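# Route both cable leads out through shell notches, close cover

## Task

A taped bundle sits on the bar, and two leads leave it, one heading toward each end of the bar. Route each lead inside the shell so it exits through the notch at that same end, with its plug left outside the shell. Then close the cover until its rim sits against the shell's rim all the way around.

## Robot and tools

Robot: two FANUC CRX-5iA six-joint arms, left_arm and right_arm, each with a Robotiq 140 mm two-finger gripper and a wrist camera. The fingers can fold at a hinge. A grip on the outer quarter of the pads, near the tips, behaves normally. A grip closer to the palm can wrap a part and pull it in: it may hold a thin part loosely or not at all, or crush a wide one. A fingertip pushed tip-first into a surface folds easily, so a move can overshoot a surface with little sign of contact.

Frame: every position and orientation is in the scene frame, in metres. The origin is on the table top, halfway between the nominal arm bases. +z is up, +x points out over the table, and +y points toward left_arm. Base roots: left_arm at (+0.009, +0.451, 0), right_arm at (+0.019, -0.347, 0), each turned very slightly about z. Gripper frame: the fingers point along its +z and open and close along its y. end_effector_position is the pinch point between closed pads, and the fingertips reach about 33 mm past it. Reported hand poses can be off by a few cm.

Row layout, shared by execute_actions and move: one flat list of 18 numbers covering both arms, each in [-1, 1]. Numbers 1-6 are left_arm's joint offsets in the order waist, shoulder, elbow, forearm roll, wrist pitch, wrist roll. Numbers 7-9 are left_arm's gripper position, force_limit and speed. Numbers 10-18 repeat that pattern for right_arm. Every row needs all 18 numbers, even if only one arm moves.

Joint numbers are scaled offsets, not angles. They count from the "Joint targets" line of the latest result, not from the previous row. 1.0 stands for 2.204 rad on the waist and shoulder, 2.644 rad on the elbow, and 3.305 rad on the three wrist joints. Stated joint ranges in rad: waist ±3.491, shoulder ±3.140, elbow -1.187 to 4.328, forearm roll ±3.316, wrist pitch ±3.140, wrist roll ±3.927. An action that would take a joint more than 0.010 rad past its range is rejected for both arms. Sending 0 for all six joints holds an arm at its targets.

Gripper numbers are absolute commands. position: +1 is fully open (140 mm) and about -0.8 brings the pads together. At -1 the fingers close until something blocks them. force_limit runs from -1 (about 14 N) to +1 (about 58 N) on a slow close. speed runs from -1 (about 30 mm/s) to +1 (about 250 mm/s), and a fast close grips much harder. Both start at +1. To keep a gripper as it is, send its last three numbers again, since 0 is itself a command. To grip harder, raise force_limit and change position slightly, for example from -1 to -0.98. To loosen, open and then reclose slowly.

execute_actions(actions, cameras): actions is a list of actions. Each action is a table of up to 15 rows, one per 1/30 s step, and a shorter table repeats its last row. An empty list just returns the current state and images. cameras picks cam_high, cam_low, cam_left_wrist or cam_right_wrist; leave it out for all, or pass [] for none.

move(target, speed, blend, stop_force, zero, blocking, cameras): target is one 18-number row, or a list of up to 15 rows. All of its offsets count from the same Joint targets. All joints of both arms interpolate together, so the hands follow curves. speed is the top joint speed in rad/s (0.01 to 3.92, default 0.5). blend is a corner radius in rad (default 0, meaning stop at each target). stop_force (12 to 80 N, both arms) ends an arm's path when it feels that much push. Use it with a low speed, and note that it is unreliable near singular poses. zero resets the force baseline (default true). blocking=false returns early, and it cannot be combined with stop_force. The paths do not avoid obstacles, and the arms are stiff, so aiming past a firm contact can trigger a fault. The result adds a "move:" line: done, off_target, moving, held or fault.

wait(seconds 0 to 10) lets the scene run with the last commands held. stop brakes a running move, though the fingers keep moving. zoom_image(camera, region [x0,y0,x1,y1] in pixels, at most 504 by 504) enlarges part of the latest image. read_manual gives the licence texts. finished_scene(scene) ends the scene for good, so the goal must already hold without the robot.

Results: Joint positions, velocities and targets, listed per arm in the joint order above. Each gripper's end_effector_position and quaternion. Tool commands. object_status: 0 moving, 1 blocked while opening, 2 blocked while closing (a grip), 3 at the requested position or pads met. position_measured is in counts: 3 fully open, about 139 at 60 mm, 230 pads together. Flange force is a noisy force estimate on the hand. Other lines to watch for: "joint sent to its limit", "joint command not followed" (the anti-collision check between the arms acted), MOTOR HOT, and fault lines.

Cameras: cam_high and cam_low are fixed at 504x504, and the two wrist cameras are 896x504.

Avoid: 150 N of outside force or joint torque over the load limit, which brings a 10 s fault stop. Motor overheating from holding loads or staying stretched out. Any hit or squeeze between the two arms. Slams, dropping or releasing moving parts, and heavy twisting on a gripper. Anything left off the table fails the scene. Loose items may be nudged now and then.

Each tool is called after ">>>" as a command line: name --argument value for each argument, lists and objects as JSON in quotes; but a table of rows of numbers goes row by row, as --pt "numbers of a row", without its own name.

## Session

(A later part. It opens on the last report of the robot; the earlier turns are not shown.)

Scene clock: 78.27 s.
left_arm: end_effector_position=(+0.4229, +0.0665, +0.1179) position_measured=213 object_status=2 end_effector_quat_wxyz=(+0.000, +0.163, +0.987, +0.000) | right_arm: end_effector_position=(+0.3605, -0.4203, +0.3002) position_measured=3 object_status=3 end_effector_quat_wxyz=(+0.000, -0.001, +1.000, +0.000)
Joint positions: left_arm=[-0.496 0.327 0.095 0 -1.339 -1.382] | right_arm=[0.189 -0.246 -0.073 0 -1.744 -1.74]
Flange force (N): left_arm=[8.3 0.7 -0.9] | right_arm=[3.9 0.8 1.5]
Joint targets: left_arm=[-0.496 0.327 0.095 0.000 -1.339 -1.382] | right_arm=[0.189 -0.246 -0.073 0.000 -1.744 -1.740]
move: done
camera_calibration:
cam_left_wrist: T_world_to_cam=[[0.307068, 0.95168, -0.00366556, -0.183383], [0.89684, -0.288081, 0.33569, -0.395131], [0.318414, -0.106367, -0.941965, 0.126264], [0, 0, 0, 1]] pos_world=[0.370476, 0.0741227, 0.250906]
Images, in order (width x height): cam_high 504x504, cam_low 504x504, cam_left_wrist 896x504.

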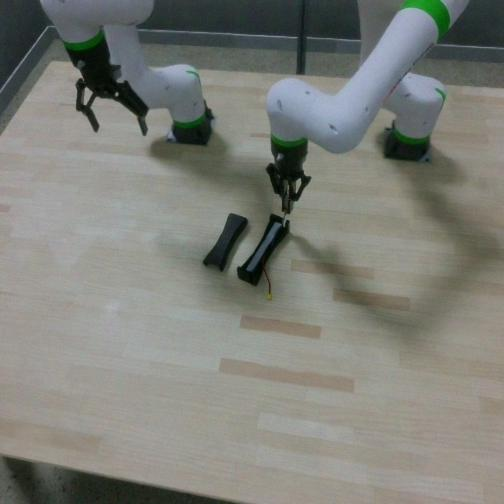

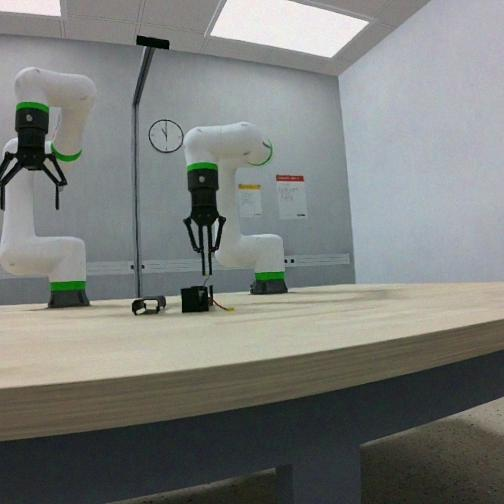

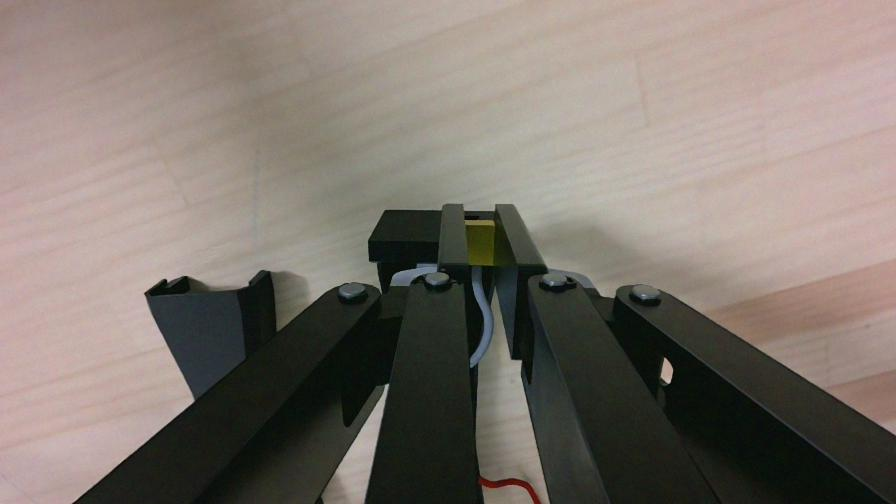

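>>> move --pt "-0.0061 -0.0018 -0.0269 0 0.0204 0.0044 -1 -1 -1 0 0 0 0 0 0 1 1 1" --pt "-0.0072 0.0035 -0.0495 0 0.042 0.0051 -1 -1 -1 0 0 0 0 0 0 1 1 1" --speed 0.2 --blend '[0.02,0]' --cameras '["cam_left_wrist","cam_low"]'

>>> zoom_image --camera "cam_left_wrist" --region '[350, 180, 580, 400]'

>>> zoom_image --camera "cam_low" --region '[165, 255, 255, 325]'

Scene clock: 84.90 s.
left_arm: end_effector_position=(+0.4042, +0.0674, +0.0600) position_measured=213 object_status=2 end_effector_quat_wxyz=(+0.000, +0.163, +0.987, +0.000) | right_arm: end_effector_position=(+0.3605, -0.4203, +0.3002) position_measured=3 object_status=3 end_effector_quat_wxyz=(+0.000, -0.001, +1.000, +0.000)
Joint positions: left_arm=[-0.511 0.335 -0.036 0 -1.2 -1.365] | right_arm=[0.189 -0.246 -0.073 0 -1.744 -1.74]
Flange force (N): left_arm=[7.5 0.6 -1.8] | right_arm=[4.0 0.8 1.6]
Joint targets: left_arm=[-0.511 0.335 -0.036 0.000 -1.200 -1.365] | right_arm=[0.189 -0.246 -0.073 0.000 -1.744 -1.740]
move: done
camera_calibration:
cam_left_wrist: T_world_to_cam=[[0.306156, 0.951974, -0.00371184, -0.178277], [0.897046, -0.287181, 0.33591, -0.358786], [0.318712, -0.106171, -0.941887, 0.0776613], [0, 0, 0, 1]] pos_world=[0.351676, 0.0749238, 0.193006]
Images, in order (width x height): cam_low 504x504, cam_left_wrist 896x504.

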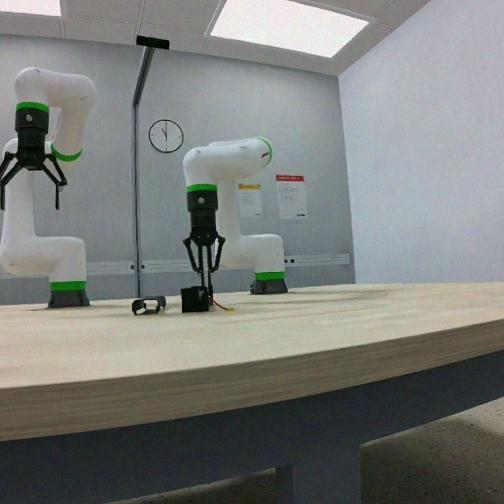

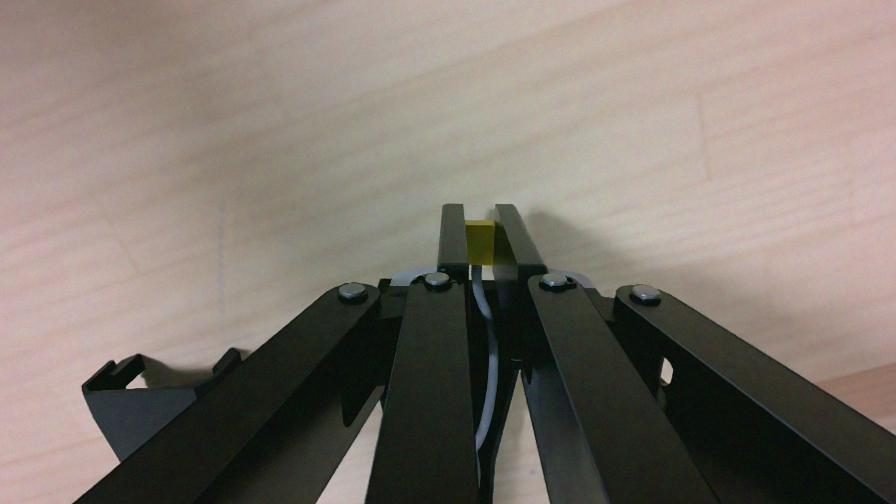

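Scaled by 2.191 from the camera's 896x504 image, which has a finer 1280x720 frame.

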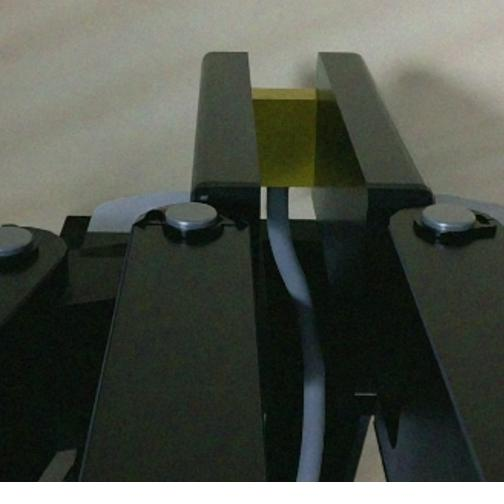

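Scaled by 5.600 from the camera's 504x504 image, which has a finer 720x720 frame.

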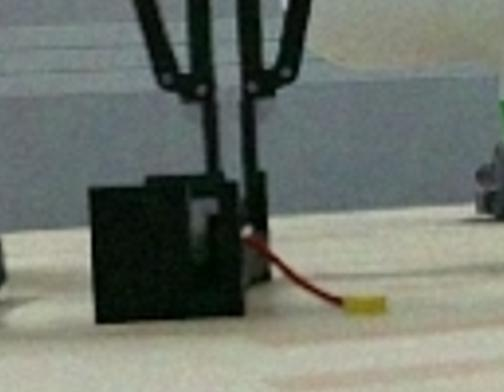

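>>> move --target '[-0.0014,0.0084,-0.0127,0,0.0159,0.0006,-1,-1,-1,0,0,0,0,0,0,1,1,1]' --speed 0.1 --cameras '["cam_left_wrist","cam_low"]'

>>> zoom_image --camera "cam_left_wrist" --region '[350, 180, 580, 400]'

>>> zoom_image --camera "cam_low" --region '[165, 255, 255, 325]'

Scene clock: 88.40 s.
left_arm: end_effector_position=(+0.4018, +0.0669, +0.0368) position_measured=213 object_status=2 end_effector_quat_wxyz=(+0.000, +0.163, +0.987, +0.000) | right_arm: end_effector_position=(+0.3605, -0.4203, +0.3002) position_measured=3 object_status=3 end_effector_quat_wxyz=(+0.000, -0.001, +1.000, +0.000)
Joint positions: left_arm=[-0.515 0.353 -0.07 0 -1.147 -1.363] | right_arm=[0.189 -0.246 -0.073 0 -1.744 -1.74]
Flange force (N): left_arm=[8.1 0.9 -2.5] | right_arm=[4.3 1.0 1.5]
Joint targets: left_arm=[-0.515 0.353 -0.070 0.000 -1.147 -1.363] | right_arm=[0.189 -0.246 -0.073 0.000 -1.744 -1.740]
move: done
camera_calibration:
cam_left_wrist: T_world_to_cam=[[0.307188, 0.951641, -0.00382924, -0.177562], [0.896591, -0.288064, 0.33637, -0.348808], [0.319, -0.106762, -0.941722, 0.0564478], [0, 0, 0, 1]] pos_world=[0.349276, 0.0745227, 0.169807]
Images, in order (width x height): cam_low 504x504, cam_left_wrist 896x504.

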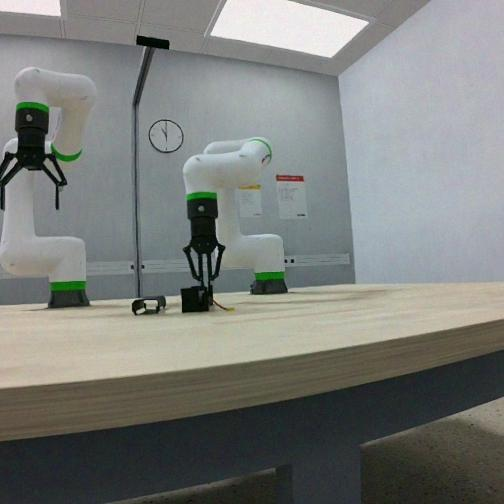

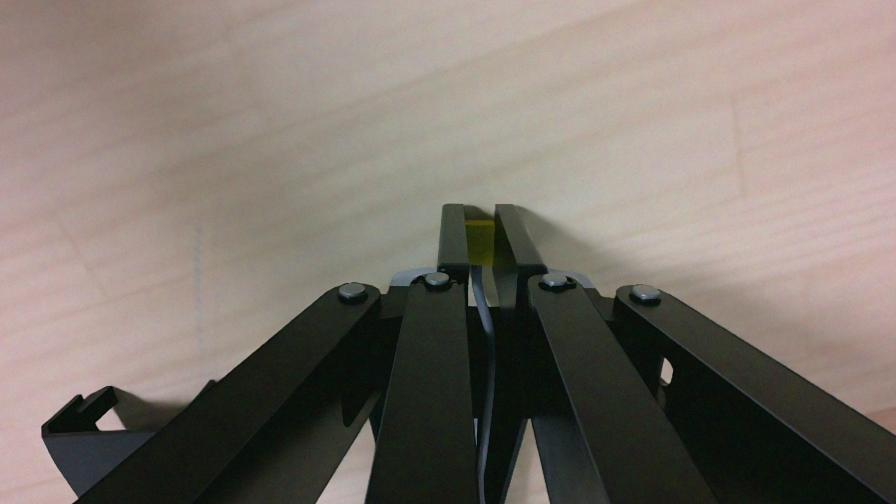

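Scaled by 2.191 from the camera's 896x504 image, which has a finer 1280x720 frame.

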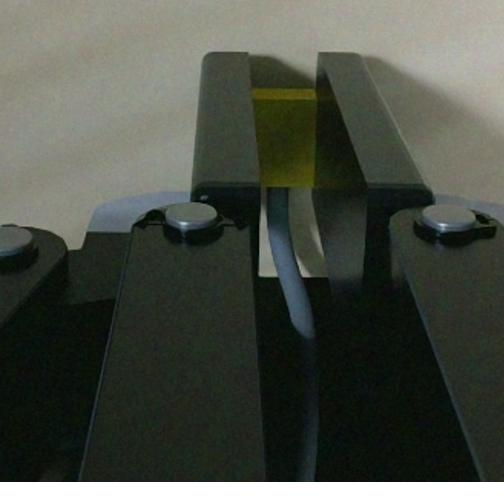

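Scaled by 5.600 from the camera's 504x504 image, which has a finer 720x720 frame.

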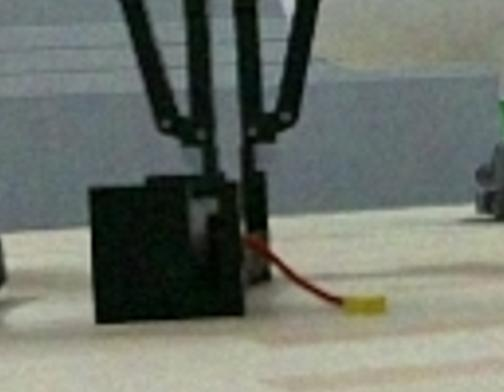

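>>> move --target '[0,0,0,0,0,0,-0.4,-1,-1,0,0,0,0,0,0,1,1,1]' --cameras '["cam_left_wrist"]'

>>> zoom_image --camera "cam_left_wrist" --region '[350, 180, 580, 400]'

Scene clock: 90.17 s.
left_arm: end_effector_position=(+0.4018, +0.0669, +0.0367) position_measured=179 object_status=0 end_effector_quat_wxyz=(+0.000, +0.163, +0.987, +0.000) | right_arm: end_effector_position=(+0.3605, -0.4203, +0.3002) position_measured=3 object_status=3 end_effector_quat_wxyz=(+0.000, -0.001, +1.000, +0.000)
Joint positions: left_arm=[-0.515 0.353 -0.07 0 -1.147 -1.363] | right_arm=[0.189 -0.246 -0.073 0 -1.744 -1.74]
Flange force (N): left_arm=[7.7 0.8 -2.4] | right_arm=[4.3 1.1 1.4]
Joint targets: left_arm=[-0.515 0.353 -0.070 0.000 -1.147 -1.363] | right_arm=[0.189 -0.246 -0.073 0.000 -1.744 -1.740]
move: done
camera_calibration:
cam_left_wrist: T_world_to_cam=[[0.307188, 0.951641, -0.00382924, -0.177562], [0.896591, -0.288064, 0.33637, -0.348808], [0.319, -0.106762, -0.941722, 0.0564478], [0, 0, 0, 1]] pos_world=[0.349276, 0.0745227, 0.169807]
Images, in order (width x height): cam_left_wrist 896x504.

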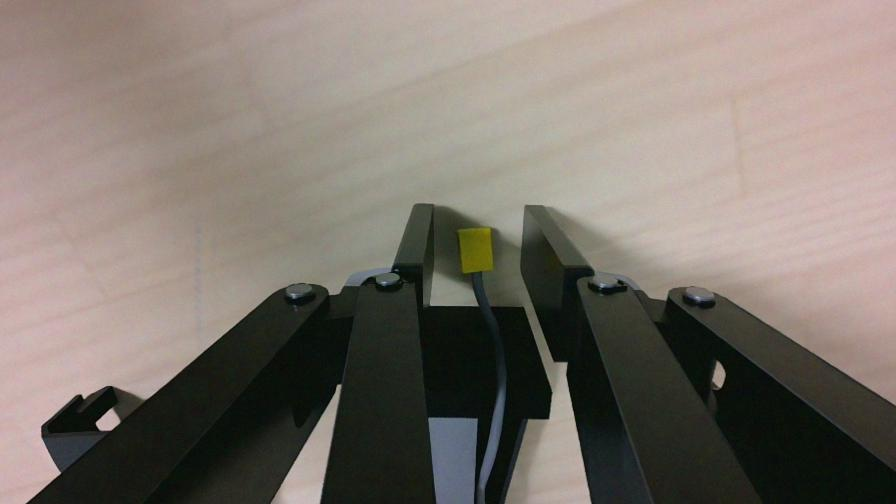

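Scaled by 2.191 from the camera's 896x504 image, which has a finer 1280x720 frame.

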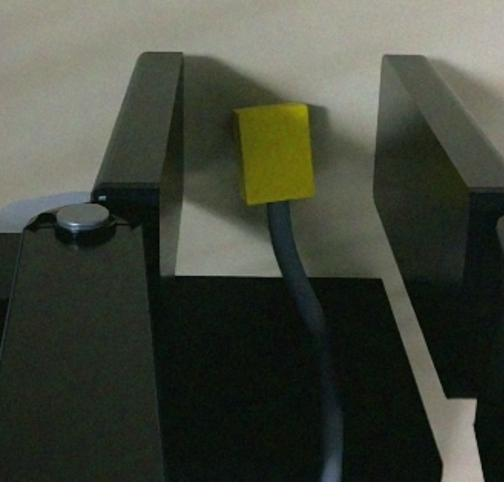

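>>> move --pt "0 -0.0298 0.0448 0 -0.056 0 -0.4 -1 -1 0 0 0 0 0 0 -0.28 -1 0" --pt "0.2143 -0.2712 -0.0452 0 -0.1449 -0.3289 -0.4 -1 -1 0 0 0 0 0 0 -0.28 -1 0" --pt "0.2143 -0.2712 -0.0452 0 -0.1449 -0.3289 -0.4 -1 -1 0.2433 0.5387 0.4278 0 0.0171 0.8248 -0.28 -1 0" --speed '[0.2,0.8,0.8]' --blend '[0.03,0.1,0]'

Scene clock: 100.90 s.
left_arm: end_effector_position=(+0.3300, +0.3007, +0.2501) position_measured=179 object_status=3 end_effector_quat_wxyz=(+0.000, +0.454, +0.891, +0.000) | right_arm: end_effector_position=(+0.6805, +0.0467, +0.1203) position_measured=164 object_status=3 end_effector_quat_wxyz=(+0.000, +0.998, +0.061, +0.000)
Joint positions: left_arm=[-0.042 -0.244 -0.189 0 -1.626 -2.45] | right_arm=[0.725 0.941 1.059 0 -1.687 0.987]
Flange force (N): left_arm=[3.1 -6.8 1.6] | right_arm=no reading
Joint targets: left_arm=[-0.042 -0.244 -0.189 0.000 -1.626 -2.450] | right_arm=[0.725 0.941 1.059 0.000 -1.687 0.987]
move: done; blend cut to 0 rad at target 1
camera_calibration:
cam_left_wrist: T_world_to_cam=[[0.800001, 0.599988, -0.00360751, -0.434126], [0.566112, -0.752813, 0.335842, -0.0398336], [0.198785, -0.270716, -0.941912, 0.394193], [0, 0, 0, 1]] pos_world=[0.291492, 0.337197, 0.383106]
cam_right_wrist: T_world_to_cam=[[0.111201, -0.993678, 0.0154728, -0.0259087], [-0.934927, -0.0993216, 0.340655, 0.606129], [-0.336965, -0.0523471, -0.940061, 0.487492], [0, 0, 0, 1]] pos_world=[0.733836, 0.0599756, 0.252192]

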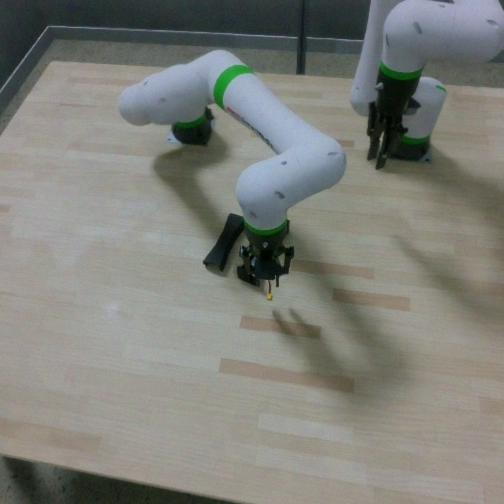

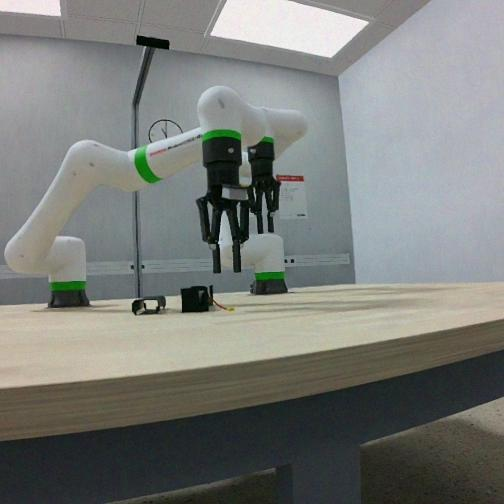

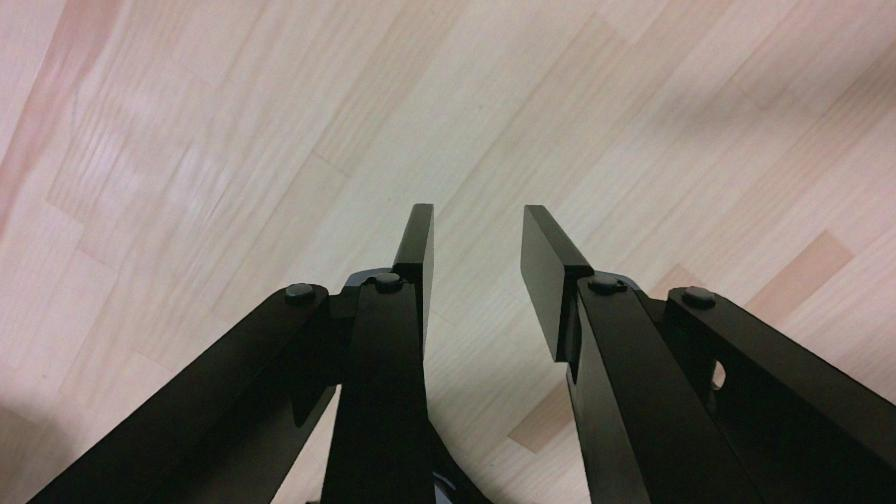

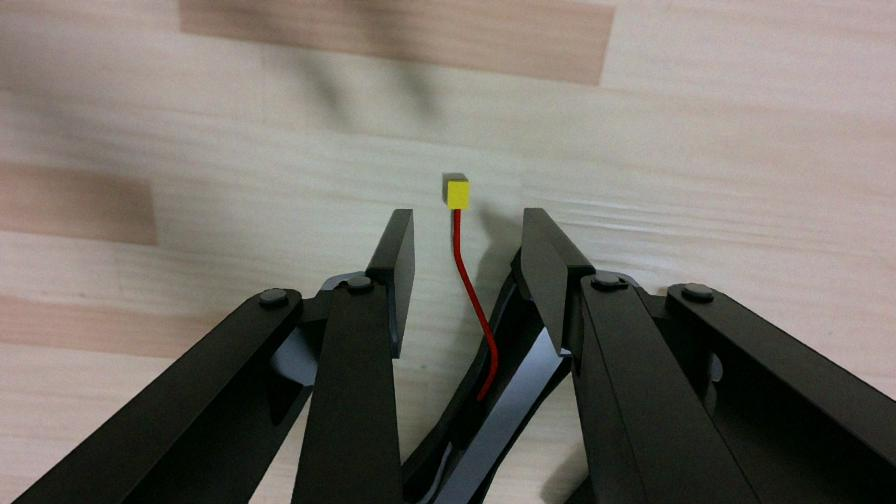

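>>> move --target '[0,0,0,0,0,0,-0.4,-1,-1,0.0363,-0.0037,-0.072,0,0.0546,0,-1,-1,0]' --speed 0.5 --cameras '["cam_right_wrist"]'

>>> move --target '[0,0,0,0,0,0,-0.4,-1,-1,0,0.0037,-0.0166,0,0.0158,0,-1,-1,0]' --speed 0.03 --stop_force 12 --cameras '["cam_right_wrist"]'

Scene clock: 103.40 s.
left_arm: end_effector_position=(+0.3300, +0.3007, +0.2501) position_measured=179 object_status=3 end_effector_quat_wxyz=(+0.000, +0.454, +0.891, +0.000) | right_arm: end_effector_position=(+0.6465, +0.0979, +0.0448) position_measured=233 object_status=3 end_effector_quat_wxyz=(+0.000, +0.995, +0.101, +0.000)
Joint positions: left_arm=[-0.042 -0.244 -0.189 0 -1.626 -2.45] | right_arm=[0.805 0.933 0.868 0 -1.507 0.987]
Flange force (N): left_arm=[2.8 -6.7 1.4] | right_arm=[-18.5 8.1 0.0]
Joint targets: left_arm=[-0.042 -0.244 -0.189 0.000 -1.626 -2.450] | right_arm=[0.805 0.933 0.868 0.000 -1.507 0.987]
move: done
camera_calibration:
cam_right_wrist: T_world_to_cam=[[0.190162, -0.981616, 0.0163528, -0.0223372], [-0.923618, -0.17323, 0.341936, 0.605061], [-0.332817, -0.080127, -0.939581, 0.407861], [0, 0, 0, 1]] pos_world=[0.698836, 0.115569, 0.176692]
Images, in order (width x height): cam_right_wrist 896x504.

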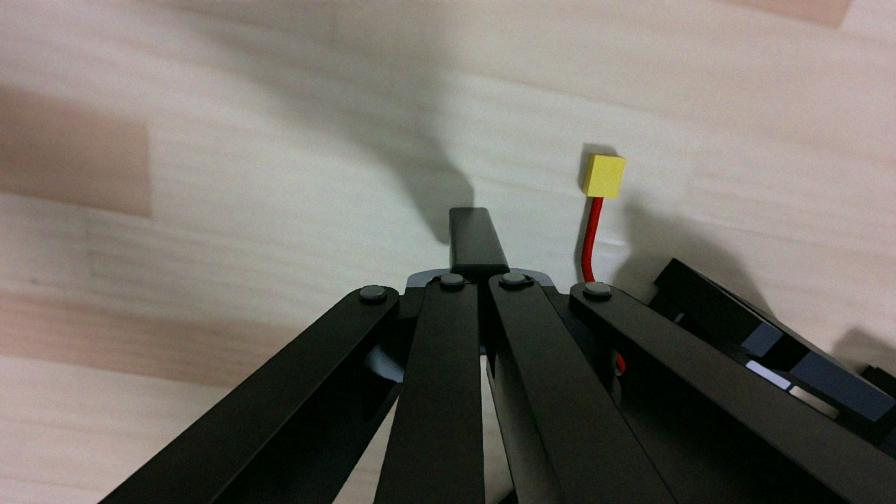

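Scene clock: 104.67 s.
left_arm: end_effector_position=(+0.3300, +0.3007, +0.2501) position_measured=179 object_status=3 end_effector_quat_wxyz=(+0.000, +0.454, +0.891, +0.000) | right_arm: end_effector_position=(+0.6466, +0.0980, +0.0350) position_measured=233 object_status=3 end_effector_quat_wxyz=(+0.000, +0.995, +0.101, +0.000)
Joint positions: left_arm=[-0.042 -0.244 -0.189 0 -1.626 -2.45] | right_arm=[0.805 0.936 0.851 0 -1.487 0.987]
Flange force (N): left_arm=[3.1 -6.3 1.4] | right_arm=[-20.7 7.7 -19.9]
Joint targets: left_arm=[-0.042 -0.244 -0.189 0.000 -1.626 -2.450] | right_arm=[0.805 0.936 0.851 0.000 -1.487 0.987]
move: contact (right_arm); right_arm: the wrist pitch is farthest, 0.032 rad from its target
camera_calibration:
cam_right_wrist: T_world_to_cam=[[0.190214, -0.981603, 0.016562, -0.0221694], [-0.923642, -0.173214, 0.341882, 0.608579], [-0.332723, -0.0803282, -0.939597, 0.398561], [0, 0, 0, 1]] pos_world=[0.698936, 0.115669, 0.166792]
Images, in order (width x height): cam_right_wrist 896x504.

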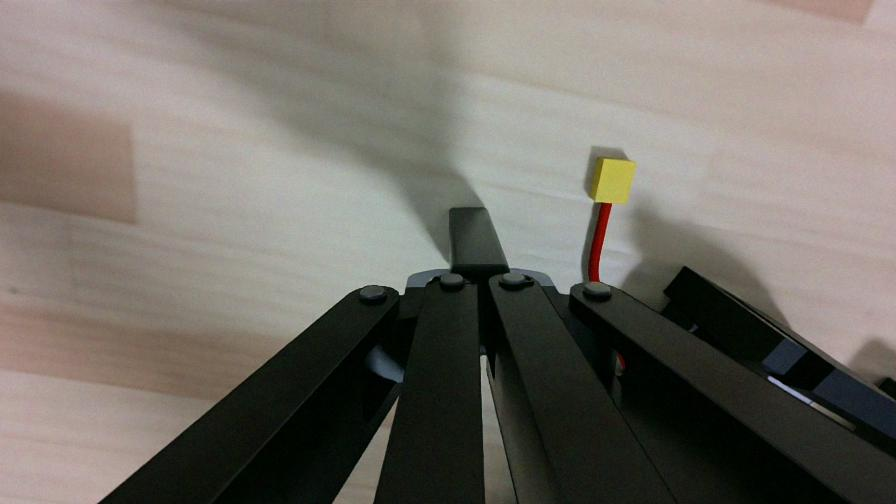

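>>> move --pt "0 0 0 0 0 0 -0.4 -1 -1 0 0.0028 0.026 0 -0.0186 0 -1 -1 0" --pt "0 0 0 0 0 0 -0.4 -1 -1 -0.0358 0.0028 0.026 0 -0.0186 -0.0006 -0.28 -1 0" --speed 0.3 --blend '[0.01,0]' --cameras '["cam_right_wrist"]'

Scene clock: 108.23 s.
left_arm: end_effector_position=(+0.3300, +0.3007, +0.2501) position_measured=179 object_status=3 end_effector_quat_wxyz=(+0.000, +0.454, +0.891, +0.000) | right_arm: end_effector_position=(+0.6823, +0.0493, +0.0598) position_measured=164 object_status=0 end_effector_quat_wxyz=(+0.000, +0.998, +0.061, +0.000)
Joint positions: left_arm=[-0.042 -0.244 -0.189 0 -1.626 -2.45] | right_arm=[0.726 0.942 0.92 0 -1.548 0.985]
Flange force (N): left_arm=[3.0 -6.3 1.2] | right_arm=no reading
Joint targets: left_arm=[-0.042 -0.244 -0.189 0.000 -1.626 -2.450] | right_arm=[0.726 0.942 0.920 0.000 -1.548 0.985]
move: done
camera_calibration:
cam_right_wrist: T_world_to_cam=[[0.110329, -0.993767, 0.0159545, -0.0220473], [-0.934877, -0.0983151, 0.341085, 0.62859], [-0.33739, -0.052547, -0.939897, 0.431688], [0, 0, 0, 1]] pos_world=[0.735734, 0.0625739, 0.191692]
Images, in order (width x height): cam_right_wrist 896x504.

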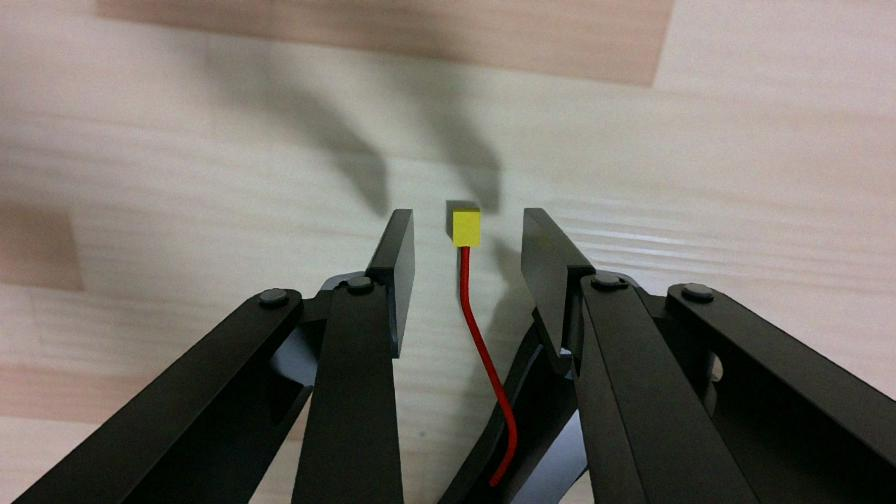

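>>> move --pt "0 0 0 0 0 0 -0.4 -1 -1 0 0.0018 -0.0164 0 0.0141 0 -0.28 -1 0" --pt "0 0 0 0 0 0 -0.4 -1 -1 0 0.0018 -0.0164 0 0.0141 0 -1 -1 -1" --speed 0.15 --cameras '["cam_right_wrist"]'

>>> wait --seconds 0.8 --cameras '["cam_right_wrist","cam_left_wrist"]'

Scene clock: 111.17 s.
left_arm: end_effector_position=(+0.3300, +0.3007, +0.2501) position_measured=179 object_status=3 end_effector_quat_wxyz=(+0.000, +0.454, +0.891, +0.000) | right_arm: end_effector_position=(+0.6821, +0.0492, +0.0382) position_measured=213 object_status=0 end_effector_quat_wxyz=(+0.000, +0.998, +0.061, +0.000)
Joint positions: left_arm=[-0.042 -0.244 -0.189 0 -1.626 -2.45] | right_arm=[0.726 0.946 0.877 0 -1.501 0.985]
Flange force (N): left_arm=[2.9 -6.5 1.5] | right_arm=[-18.7 8.2 -0.6]
Joint targets: left_arm=[-0.042 -0.244 -0.189 0.000 -1.626 -2.450] | right_arm=[0.726 0.946 0.877 0.000 -1.501 0.985]
move: done
camera_calibration:
cam_right_wrist: T_world_to_cam=[[0.110254, -0.993771, 0.0162429, -0.0217837], [-0.934704, -0.0981177, 0.341615, 0.635657], [-0.337893, -0.0528468, -0.9397, 0.411608], [0, 0, 0, 1]] pos_world=[0.735633, 0.0624734, 0.169992]
Images, in order (width x height): cam_right_wrist 896x504.

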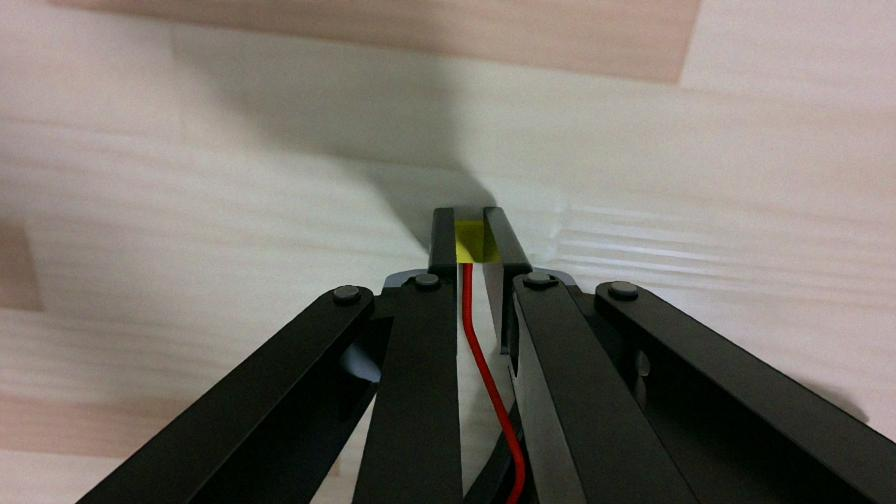

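Scene clock: 111.97 s.
left_arm: end_effector_position=(+0.3300, +0.3007, +0.2501) position_measured=179 object_status=3 end_effector_quat_wxyz=(+0.000, +0.454, +0.891, +0.000) | right_arm: end_effector_position=(+0.6821, +0.0492, +0.0382) position_measured=213 object_status=2 end_effector_quat_wxyz=(+0.000, +0.998, +0.061, +0.000)
Joint positions: left_arm=[-0.042 -0.244 -0.189 0 -1.626 -2.45] | right_arm=[0.726 0.946 0.877 0 -1.501 0.985]
Flange force (N): left_arm=[2.7 -6.3 1.2] | right_arm=[-18.8 8.4 -0.7]
Joint targets: left_arm=[-0.042 -0.244 -0.189 0.000 -1.626 -2.450] | right_arm=[0.726 0.946 0.877 0.000 -1.501 0.985]
Tool commands: left_gripper/position=-0.4 left_gripper/force_limit=-1.0 left_gripper/speed=-1.0 right_gripper/position=-1.0 right_gripper/force_limit=-1.0 right_gripper/speed=-1.0
wait: 0.80 s; at rest by 0.17 s
camera_calibration:
cam_left_wrist: T_world_to_cam=[[0.800001, 0.599988, -0.00360751, -0.434126], [0.566112, -0.752813, 0.335842, -0.0398336], [0.198785, -0.270716, -0.941912, 0.394193], [0, 0, 0, 1]] pos_world=[0.291492, 0.337197, 0.383106]
cam_right_wrist: T_world_to_cam=[[0.110254, -0.993771, 0.0162429, -0.0217837], [-0.934704, -0.0981177, 0.341615, 0.635657], [-0.337893, -0.0528468, -0.9397, 0.411608], [0, 0, 0, 1]] pos_world=[0.735633, 0.0624734, 0.169992]
Images, in order (width x height): cam_left_wrist 896x504, cam_right_wrist 896x504.

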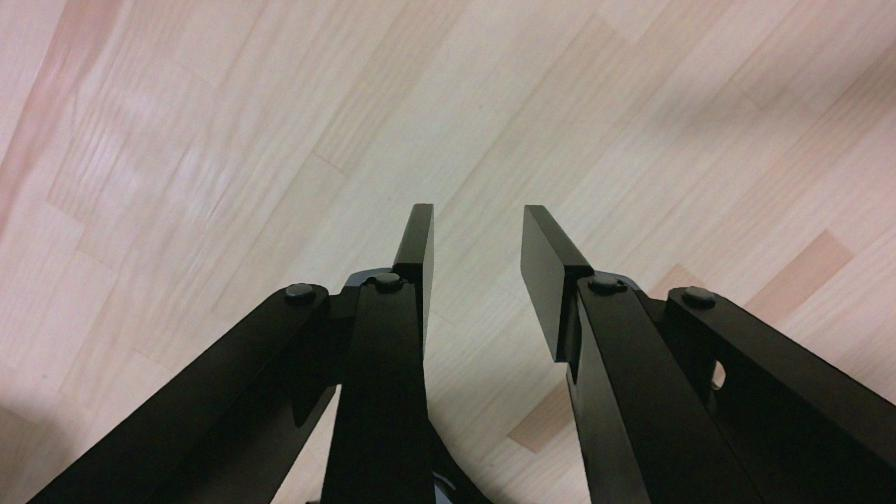

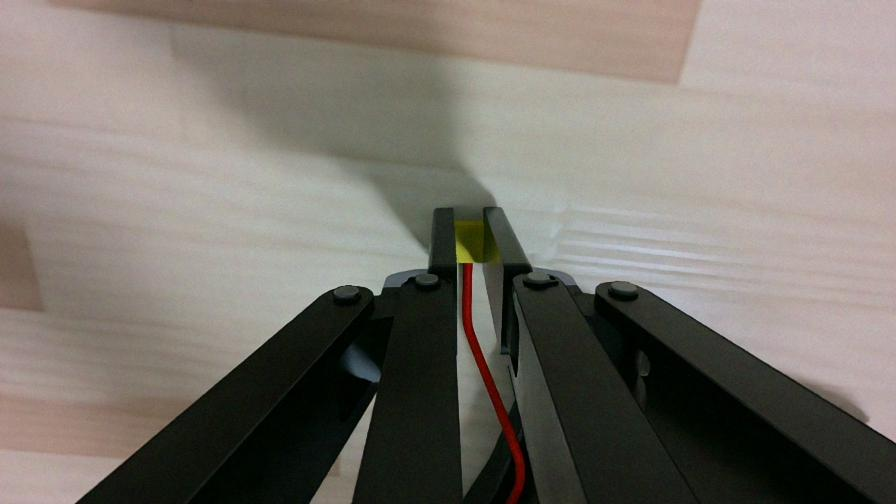

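>>> move --pt "0 0 0 0 0 0 -0.4 -1 -1 -0.0066 -0.0427 -0.0183 0 -0.0141 -0.059 -1 -1 -1" --pt "0 0 0 0 0 0 -0.4 -1 -1 -0.0202 -0.0862 -0.0517 0 -0.0163 -0.1228 -1 -1 -1" --speed 0.25 --blend '[0.03,0]' --cameras '["cam_right_wrist","cam_low"]'

>>> zoom_image --camera "cam_right_wrist" --region '[330, 170, 600, 400]'

Scene clock: 117.37 s.
left_arm: end_effector_position=(+0.3300, +0.3007, +0.2501) position_measured=179 object_status=3 end_effector_quat_wxyz=(+0.000, +0.454, +0.891, +0.000) | right_arm: end_effector_position=(+0.6594, -0.0118, +0.1195) position_measured=213 object_status=2 end_effector_quat_wxyz=(+0.000, +0.987, -0.163, +0.000)
Joint positions: left_arm=[-0.042 -0.244 -0.189 0 -1.626 -2.45] | right_arm=[0.682 0.756 0.74 0 -1.555 0.579]
Flange force (N): left_arm=[2.9 -6.4 1.5] | right_arm=[-10.6 10.5 0.8]
Joint targets: left_arm=[-0.042 -0.244 -0.189 0.000 -1.626 -2.450] | right_arm=[0.682 0.756 0.740 0.000 -1.555 0.579]
move: done
camera_calibration:
cam_right_wrist: T_world_to_cam=[[-0.333313, -0.942662, 0.0170468, 0.211846], [-0.884018, 0.318761, 0.341911, 0.552104], [-0.32774, 0.0988938, -0.939578, 0.472206], [0, 0, 0, 1]] pos_world=[0.713442, -0.0229884, 0.251293]
Images, in order (width x height): cam_low 504x504, cam_right_wrist 896x504.

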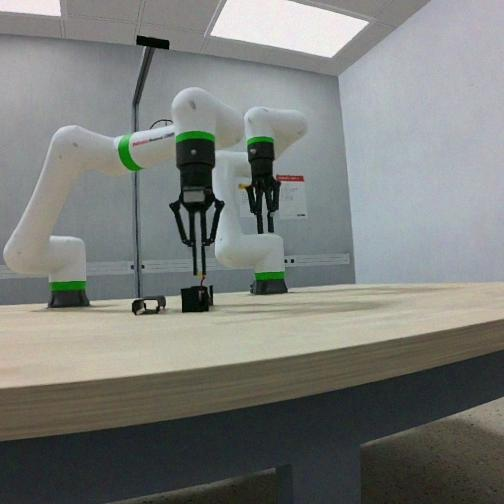

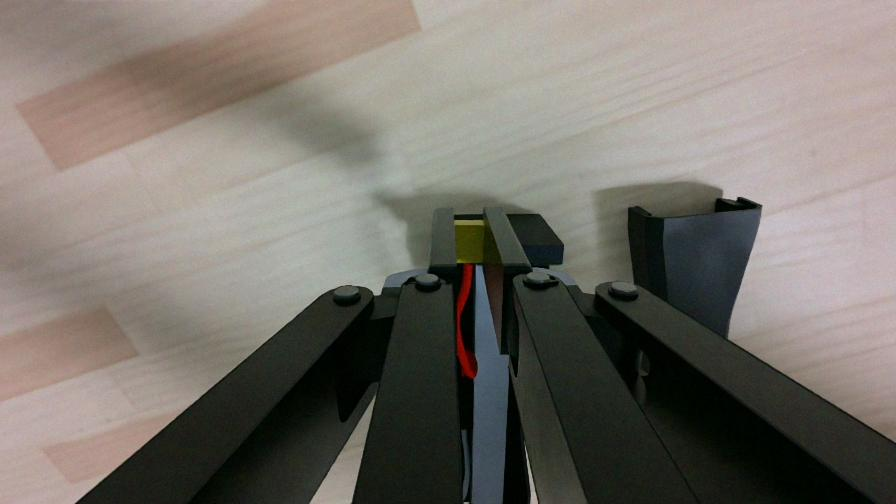

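Scaled by 1.867 from the camera's 896x504 image, which has a finer 1280x720 frame.

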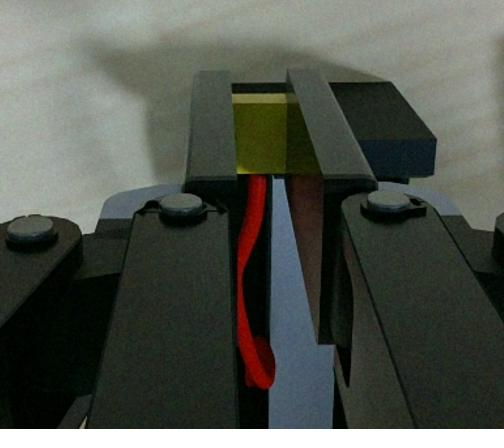

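>>> move --pt "0 0 0 0 0 0 -0.4 -1 -1 -0.0041 0.0091 -0.0115 0 0.0153 0.0026 -1 -1 -1" --pt "0 0 0 0 0 0 -0.4 -1 -1 -0.0083 0.0213 -0.0209 0 0.031 0.0054 -1 -1 -1" --speed 0.15 --blend '[0.01,0]' --cameras '["cam_right_wrist","cam_low"]'

>>> zoom_image --camera "cam_right_wrist" --region '[330, 170, 600, 400]'

>>> zoom_image --camera "cam_low" --region '[165, 255, 255, 325]'

Scene clock: 121.77 s.
left_arm: end_effector_position=(+0.3300, +0.3007, +0.2501) position_measured=179 object_status=3 end_effector_quat_wxyz=(+0.000, +0.454, +0.891, +0.000) | right_arm: end_effector_position=(+0.6740, -0.0171, +0.0621) position_measured=213 object_status=2 end_effector_quat_wxyz=(+0.000, +0.987, -0.164, +0.000)
Joint positions: left_arm=[-0.042 -0.244 -0.189 0 -1.626 -2.45] | right_arm=[0.663 0.803 0.685 0 -1.453 0.597]
Flange force (N): left_arm=[3.4 -6.5 1.3] | right_arm=[-10.8 10.6 -0.4]
Joint targets: left_arm=[-0.042 -0.244 -0.189 0.000 -1.626 -2.450] | right_arm=[0.663 0.803 0.685 0.000 -1.453 0.597]
move: done
camera_calibration:
cam_right_wrist: T_world_to_cam=[[-0.333792, -0.942496, 0.0168574, 0.21299], [-0.883906, 0.319156, 0.341832, 0.586302], [-0.327555, 0.0992003, -0.93961, 0.423473], [0, 0, 0, 1]] pos_world=[0.728041, -0.0283884, 0.193892]
Images, in order (width x height): cam_low 504x504, cam_right_wrist 896x504.

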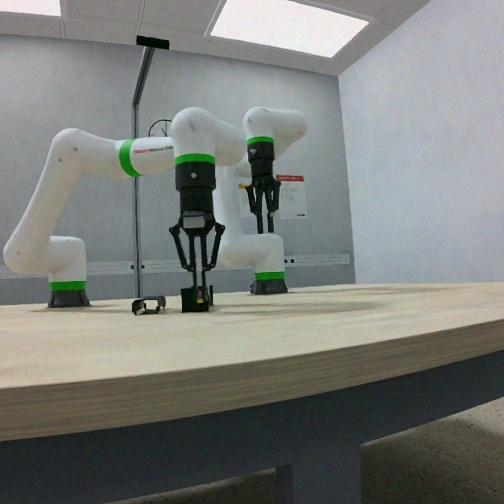

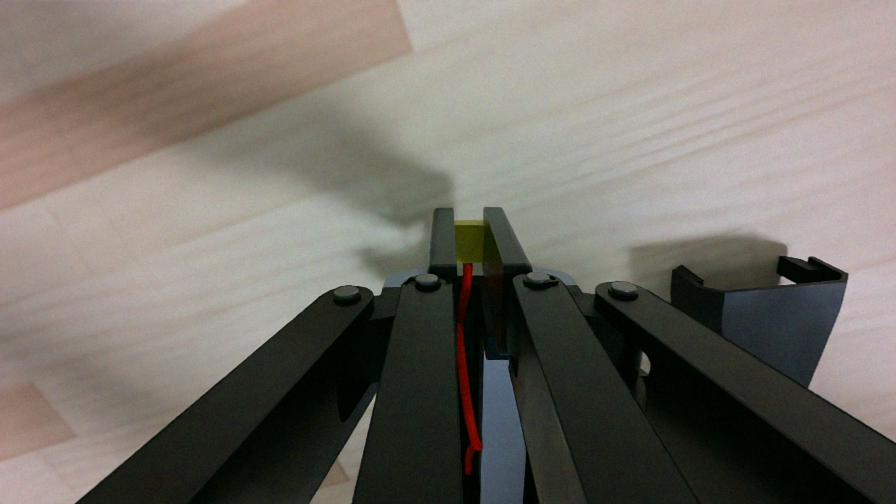

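Scaled by 1.867 from the camera's 896x504 image, which has a finer 1280x720 frame.

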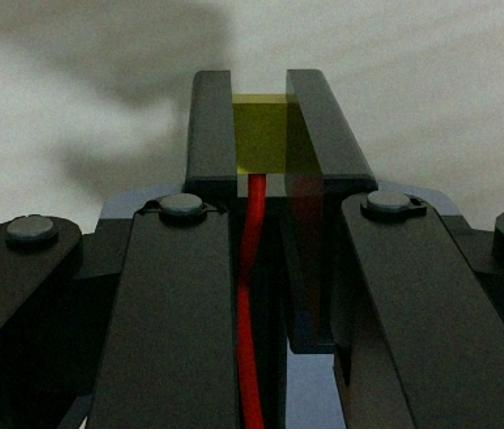

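Scaled by 5.600 from the camera's 504x504 image, which has a finer 720x720 frame.

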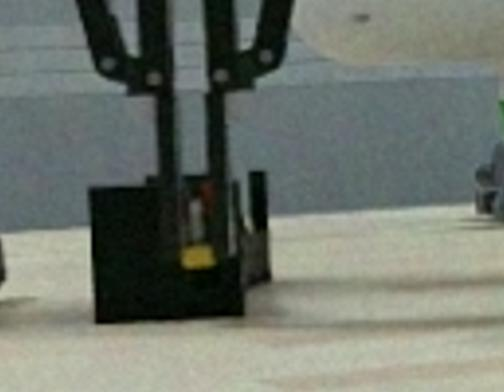

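>>> move --target '[0,0,0,0,0,0,-0.4,-1,-1,-0.0009,0.0079,-0.0093,0,0.0128,0.0008,-1,-1,-1]' --speed 0.08 --cameras '["cam_right_wrist","cam_low"]'

>>> zoom_image --camera "cam_right_wrist" --region '[330, 170, 600, 400]'

>>> zoom_image --camera "cam_low" --region '[165, 255, 255, 325]'

Scene clock: 123.80 s.
left_arm: end_effector_position=(+0.3300, +0.3007, +0.2501) position_measured=179 object_status=3 end_effector_quat_wxyz=(+0.000, +0.454, +0.891, +0.000) | right_arm: end_effector_position=(+0.6767, -0.0169, +0.0391) position_measured=213 object_status=2 end_effector_quat_wxyz=(+0.000, +0.987, -0.163, +0.000)
Joint positions: left_arm=[-0.042 -0.244 -0.189 0 -1.626 -2.45] | right_arm=[0.661 0.821 0.66 0 -1.411 0.599]
Flange force (N): left_arm=[3.3 -6.2 1.4] | right_arm=[-10.7 10.3 -1.4]
Joint targets: left_arm=[-0.042 -0.244 -0.189 0.000 -1.626 -2.450] | right_arm=[0.661 0.821 0.660 0.000 -1.411 0.599]
move: done
camera_calibration:
cam_right_wrist: T_world_to_cam=[[-0.333144, -0.942731, 0.0165369, 0.214104], [-0.884231, 0.318464, 0.341638, 0.596619], [-0.327339, 0.0991923, -0.939686, 0.402539], [0, 0, 0, 1]] pos_world=[0.730643, -0.0280878, 0.170892]
Images, in order (width x height): cam_low 504x504, cam_right_wrist 896x504.

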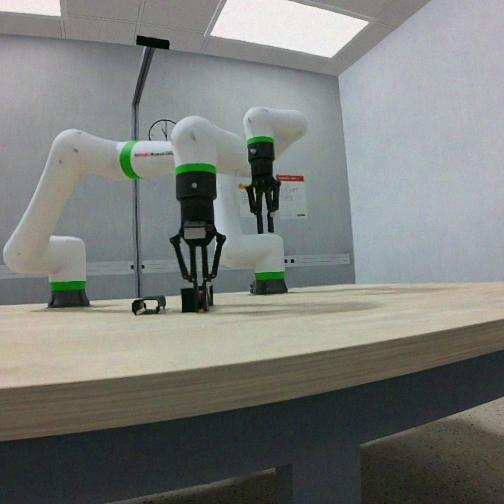

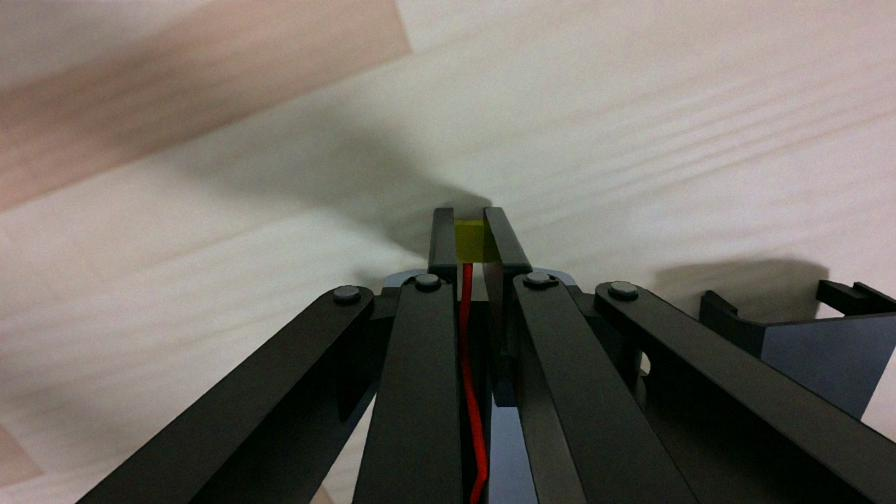

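Scaled by 1.867 from the camera's 896x504 image, which has a finer 1280x720 frame.

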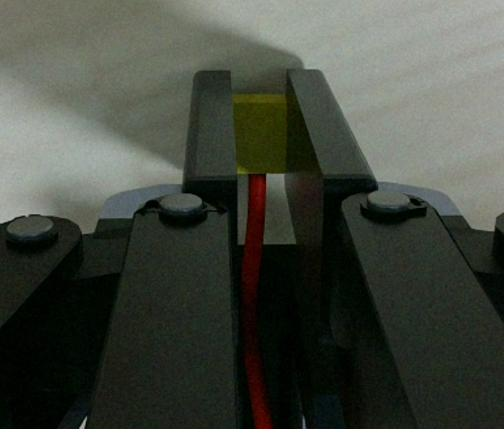

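Scaled by 5.600 from the camera's 504x504 image, which has a finer 720x720 frame.

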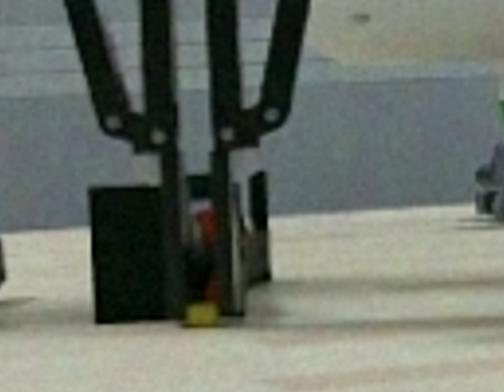

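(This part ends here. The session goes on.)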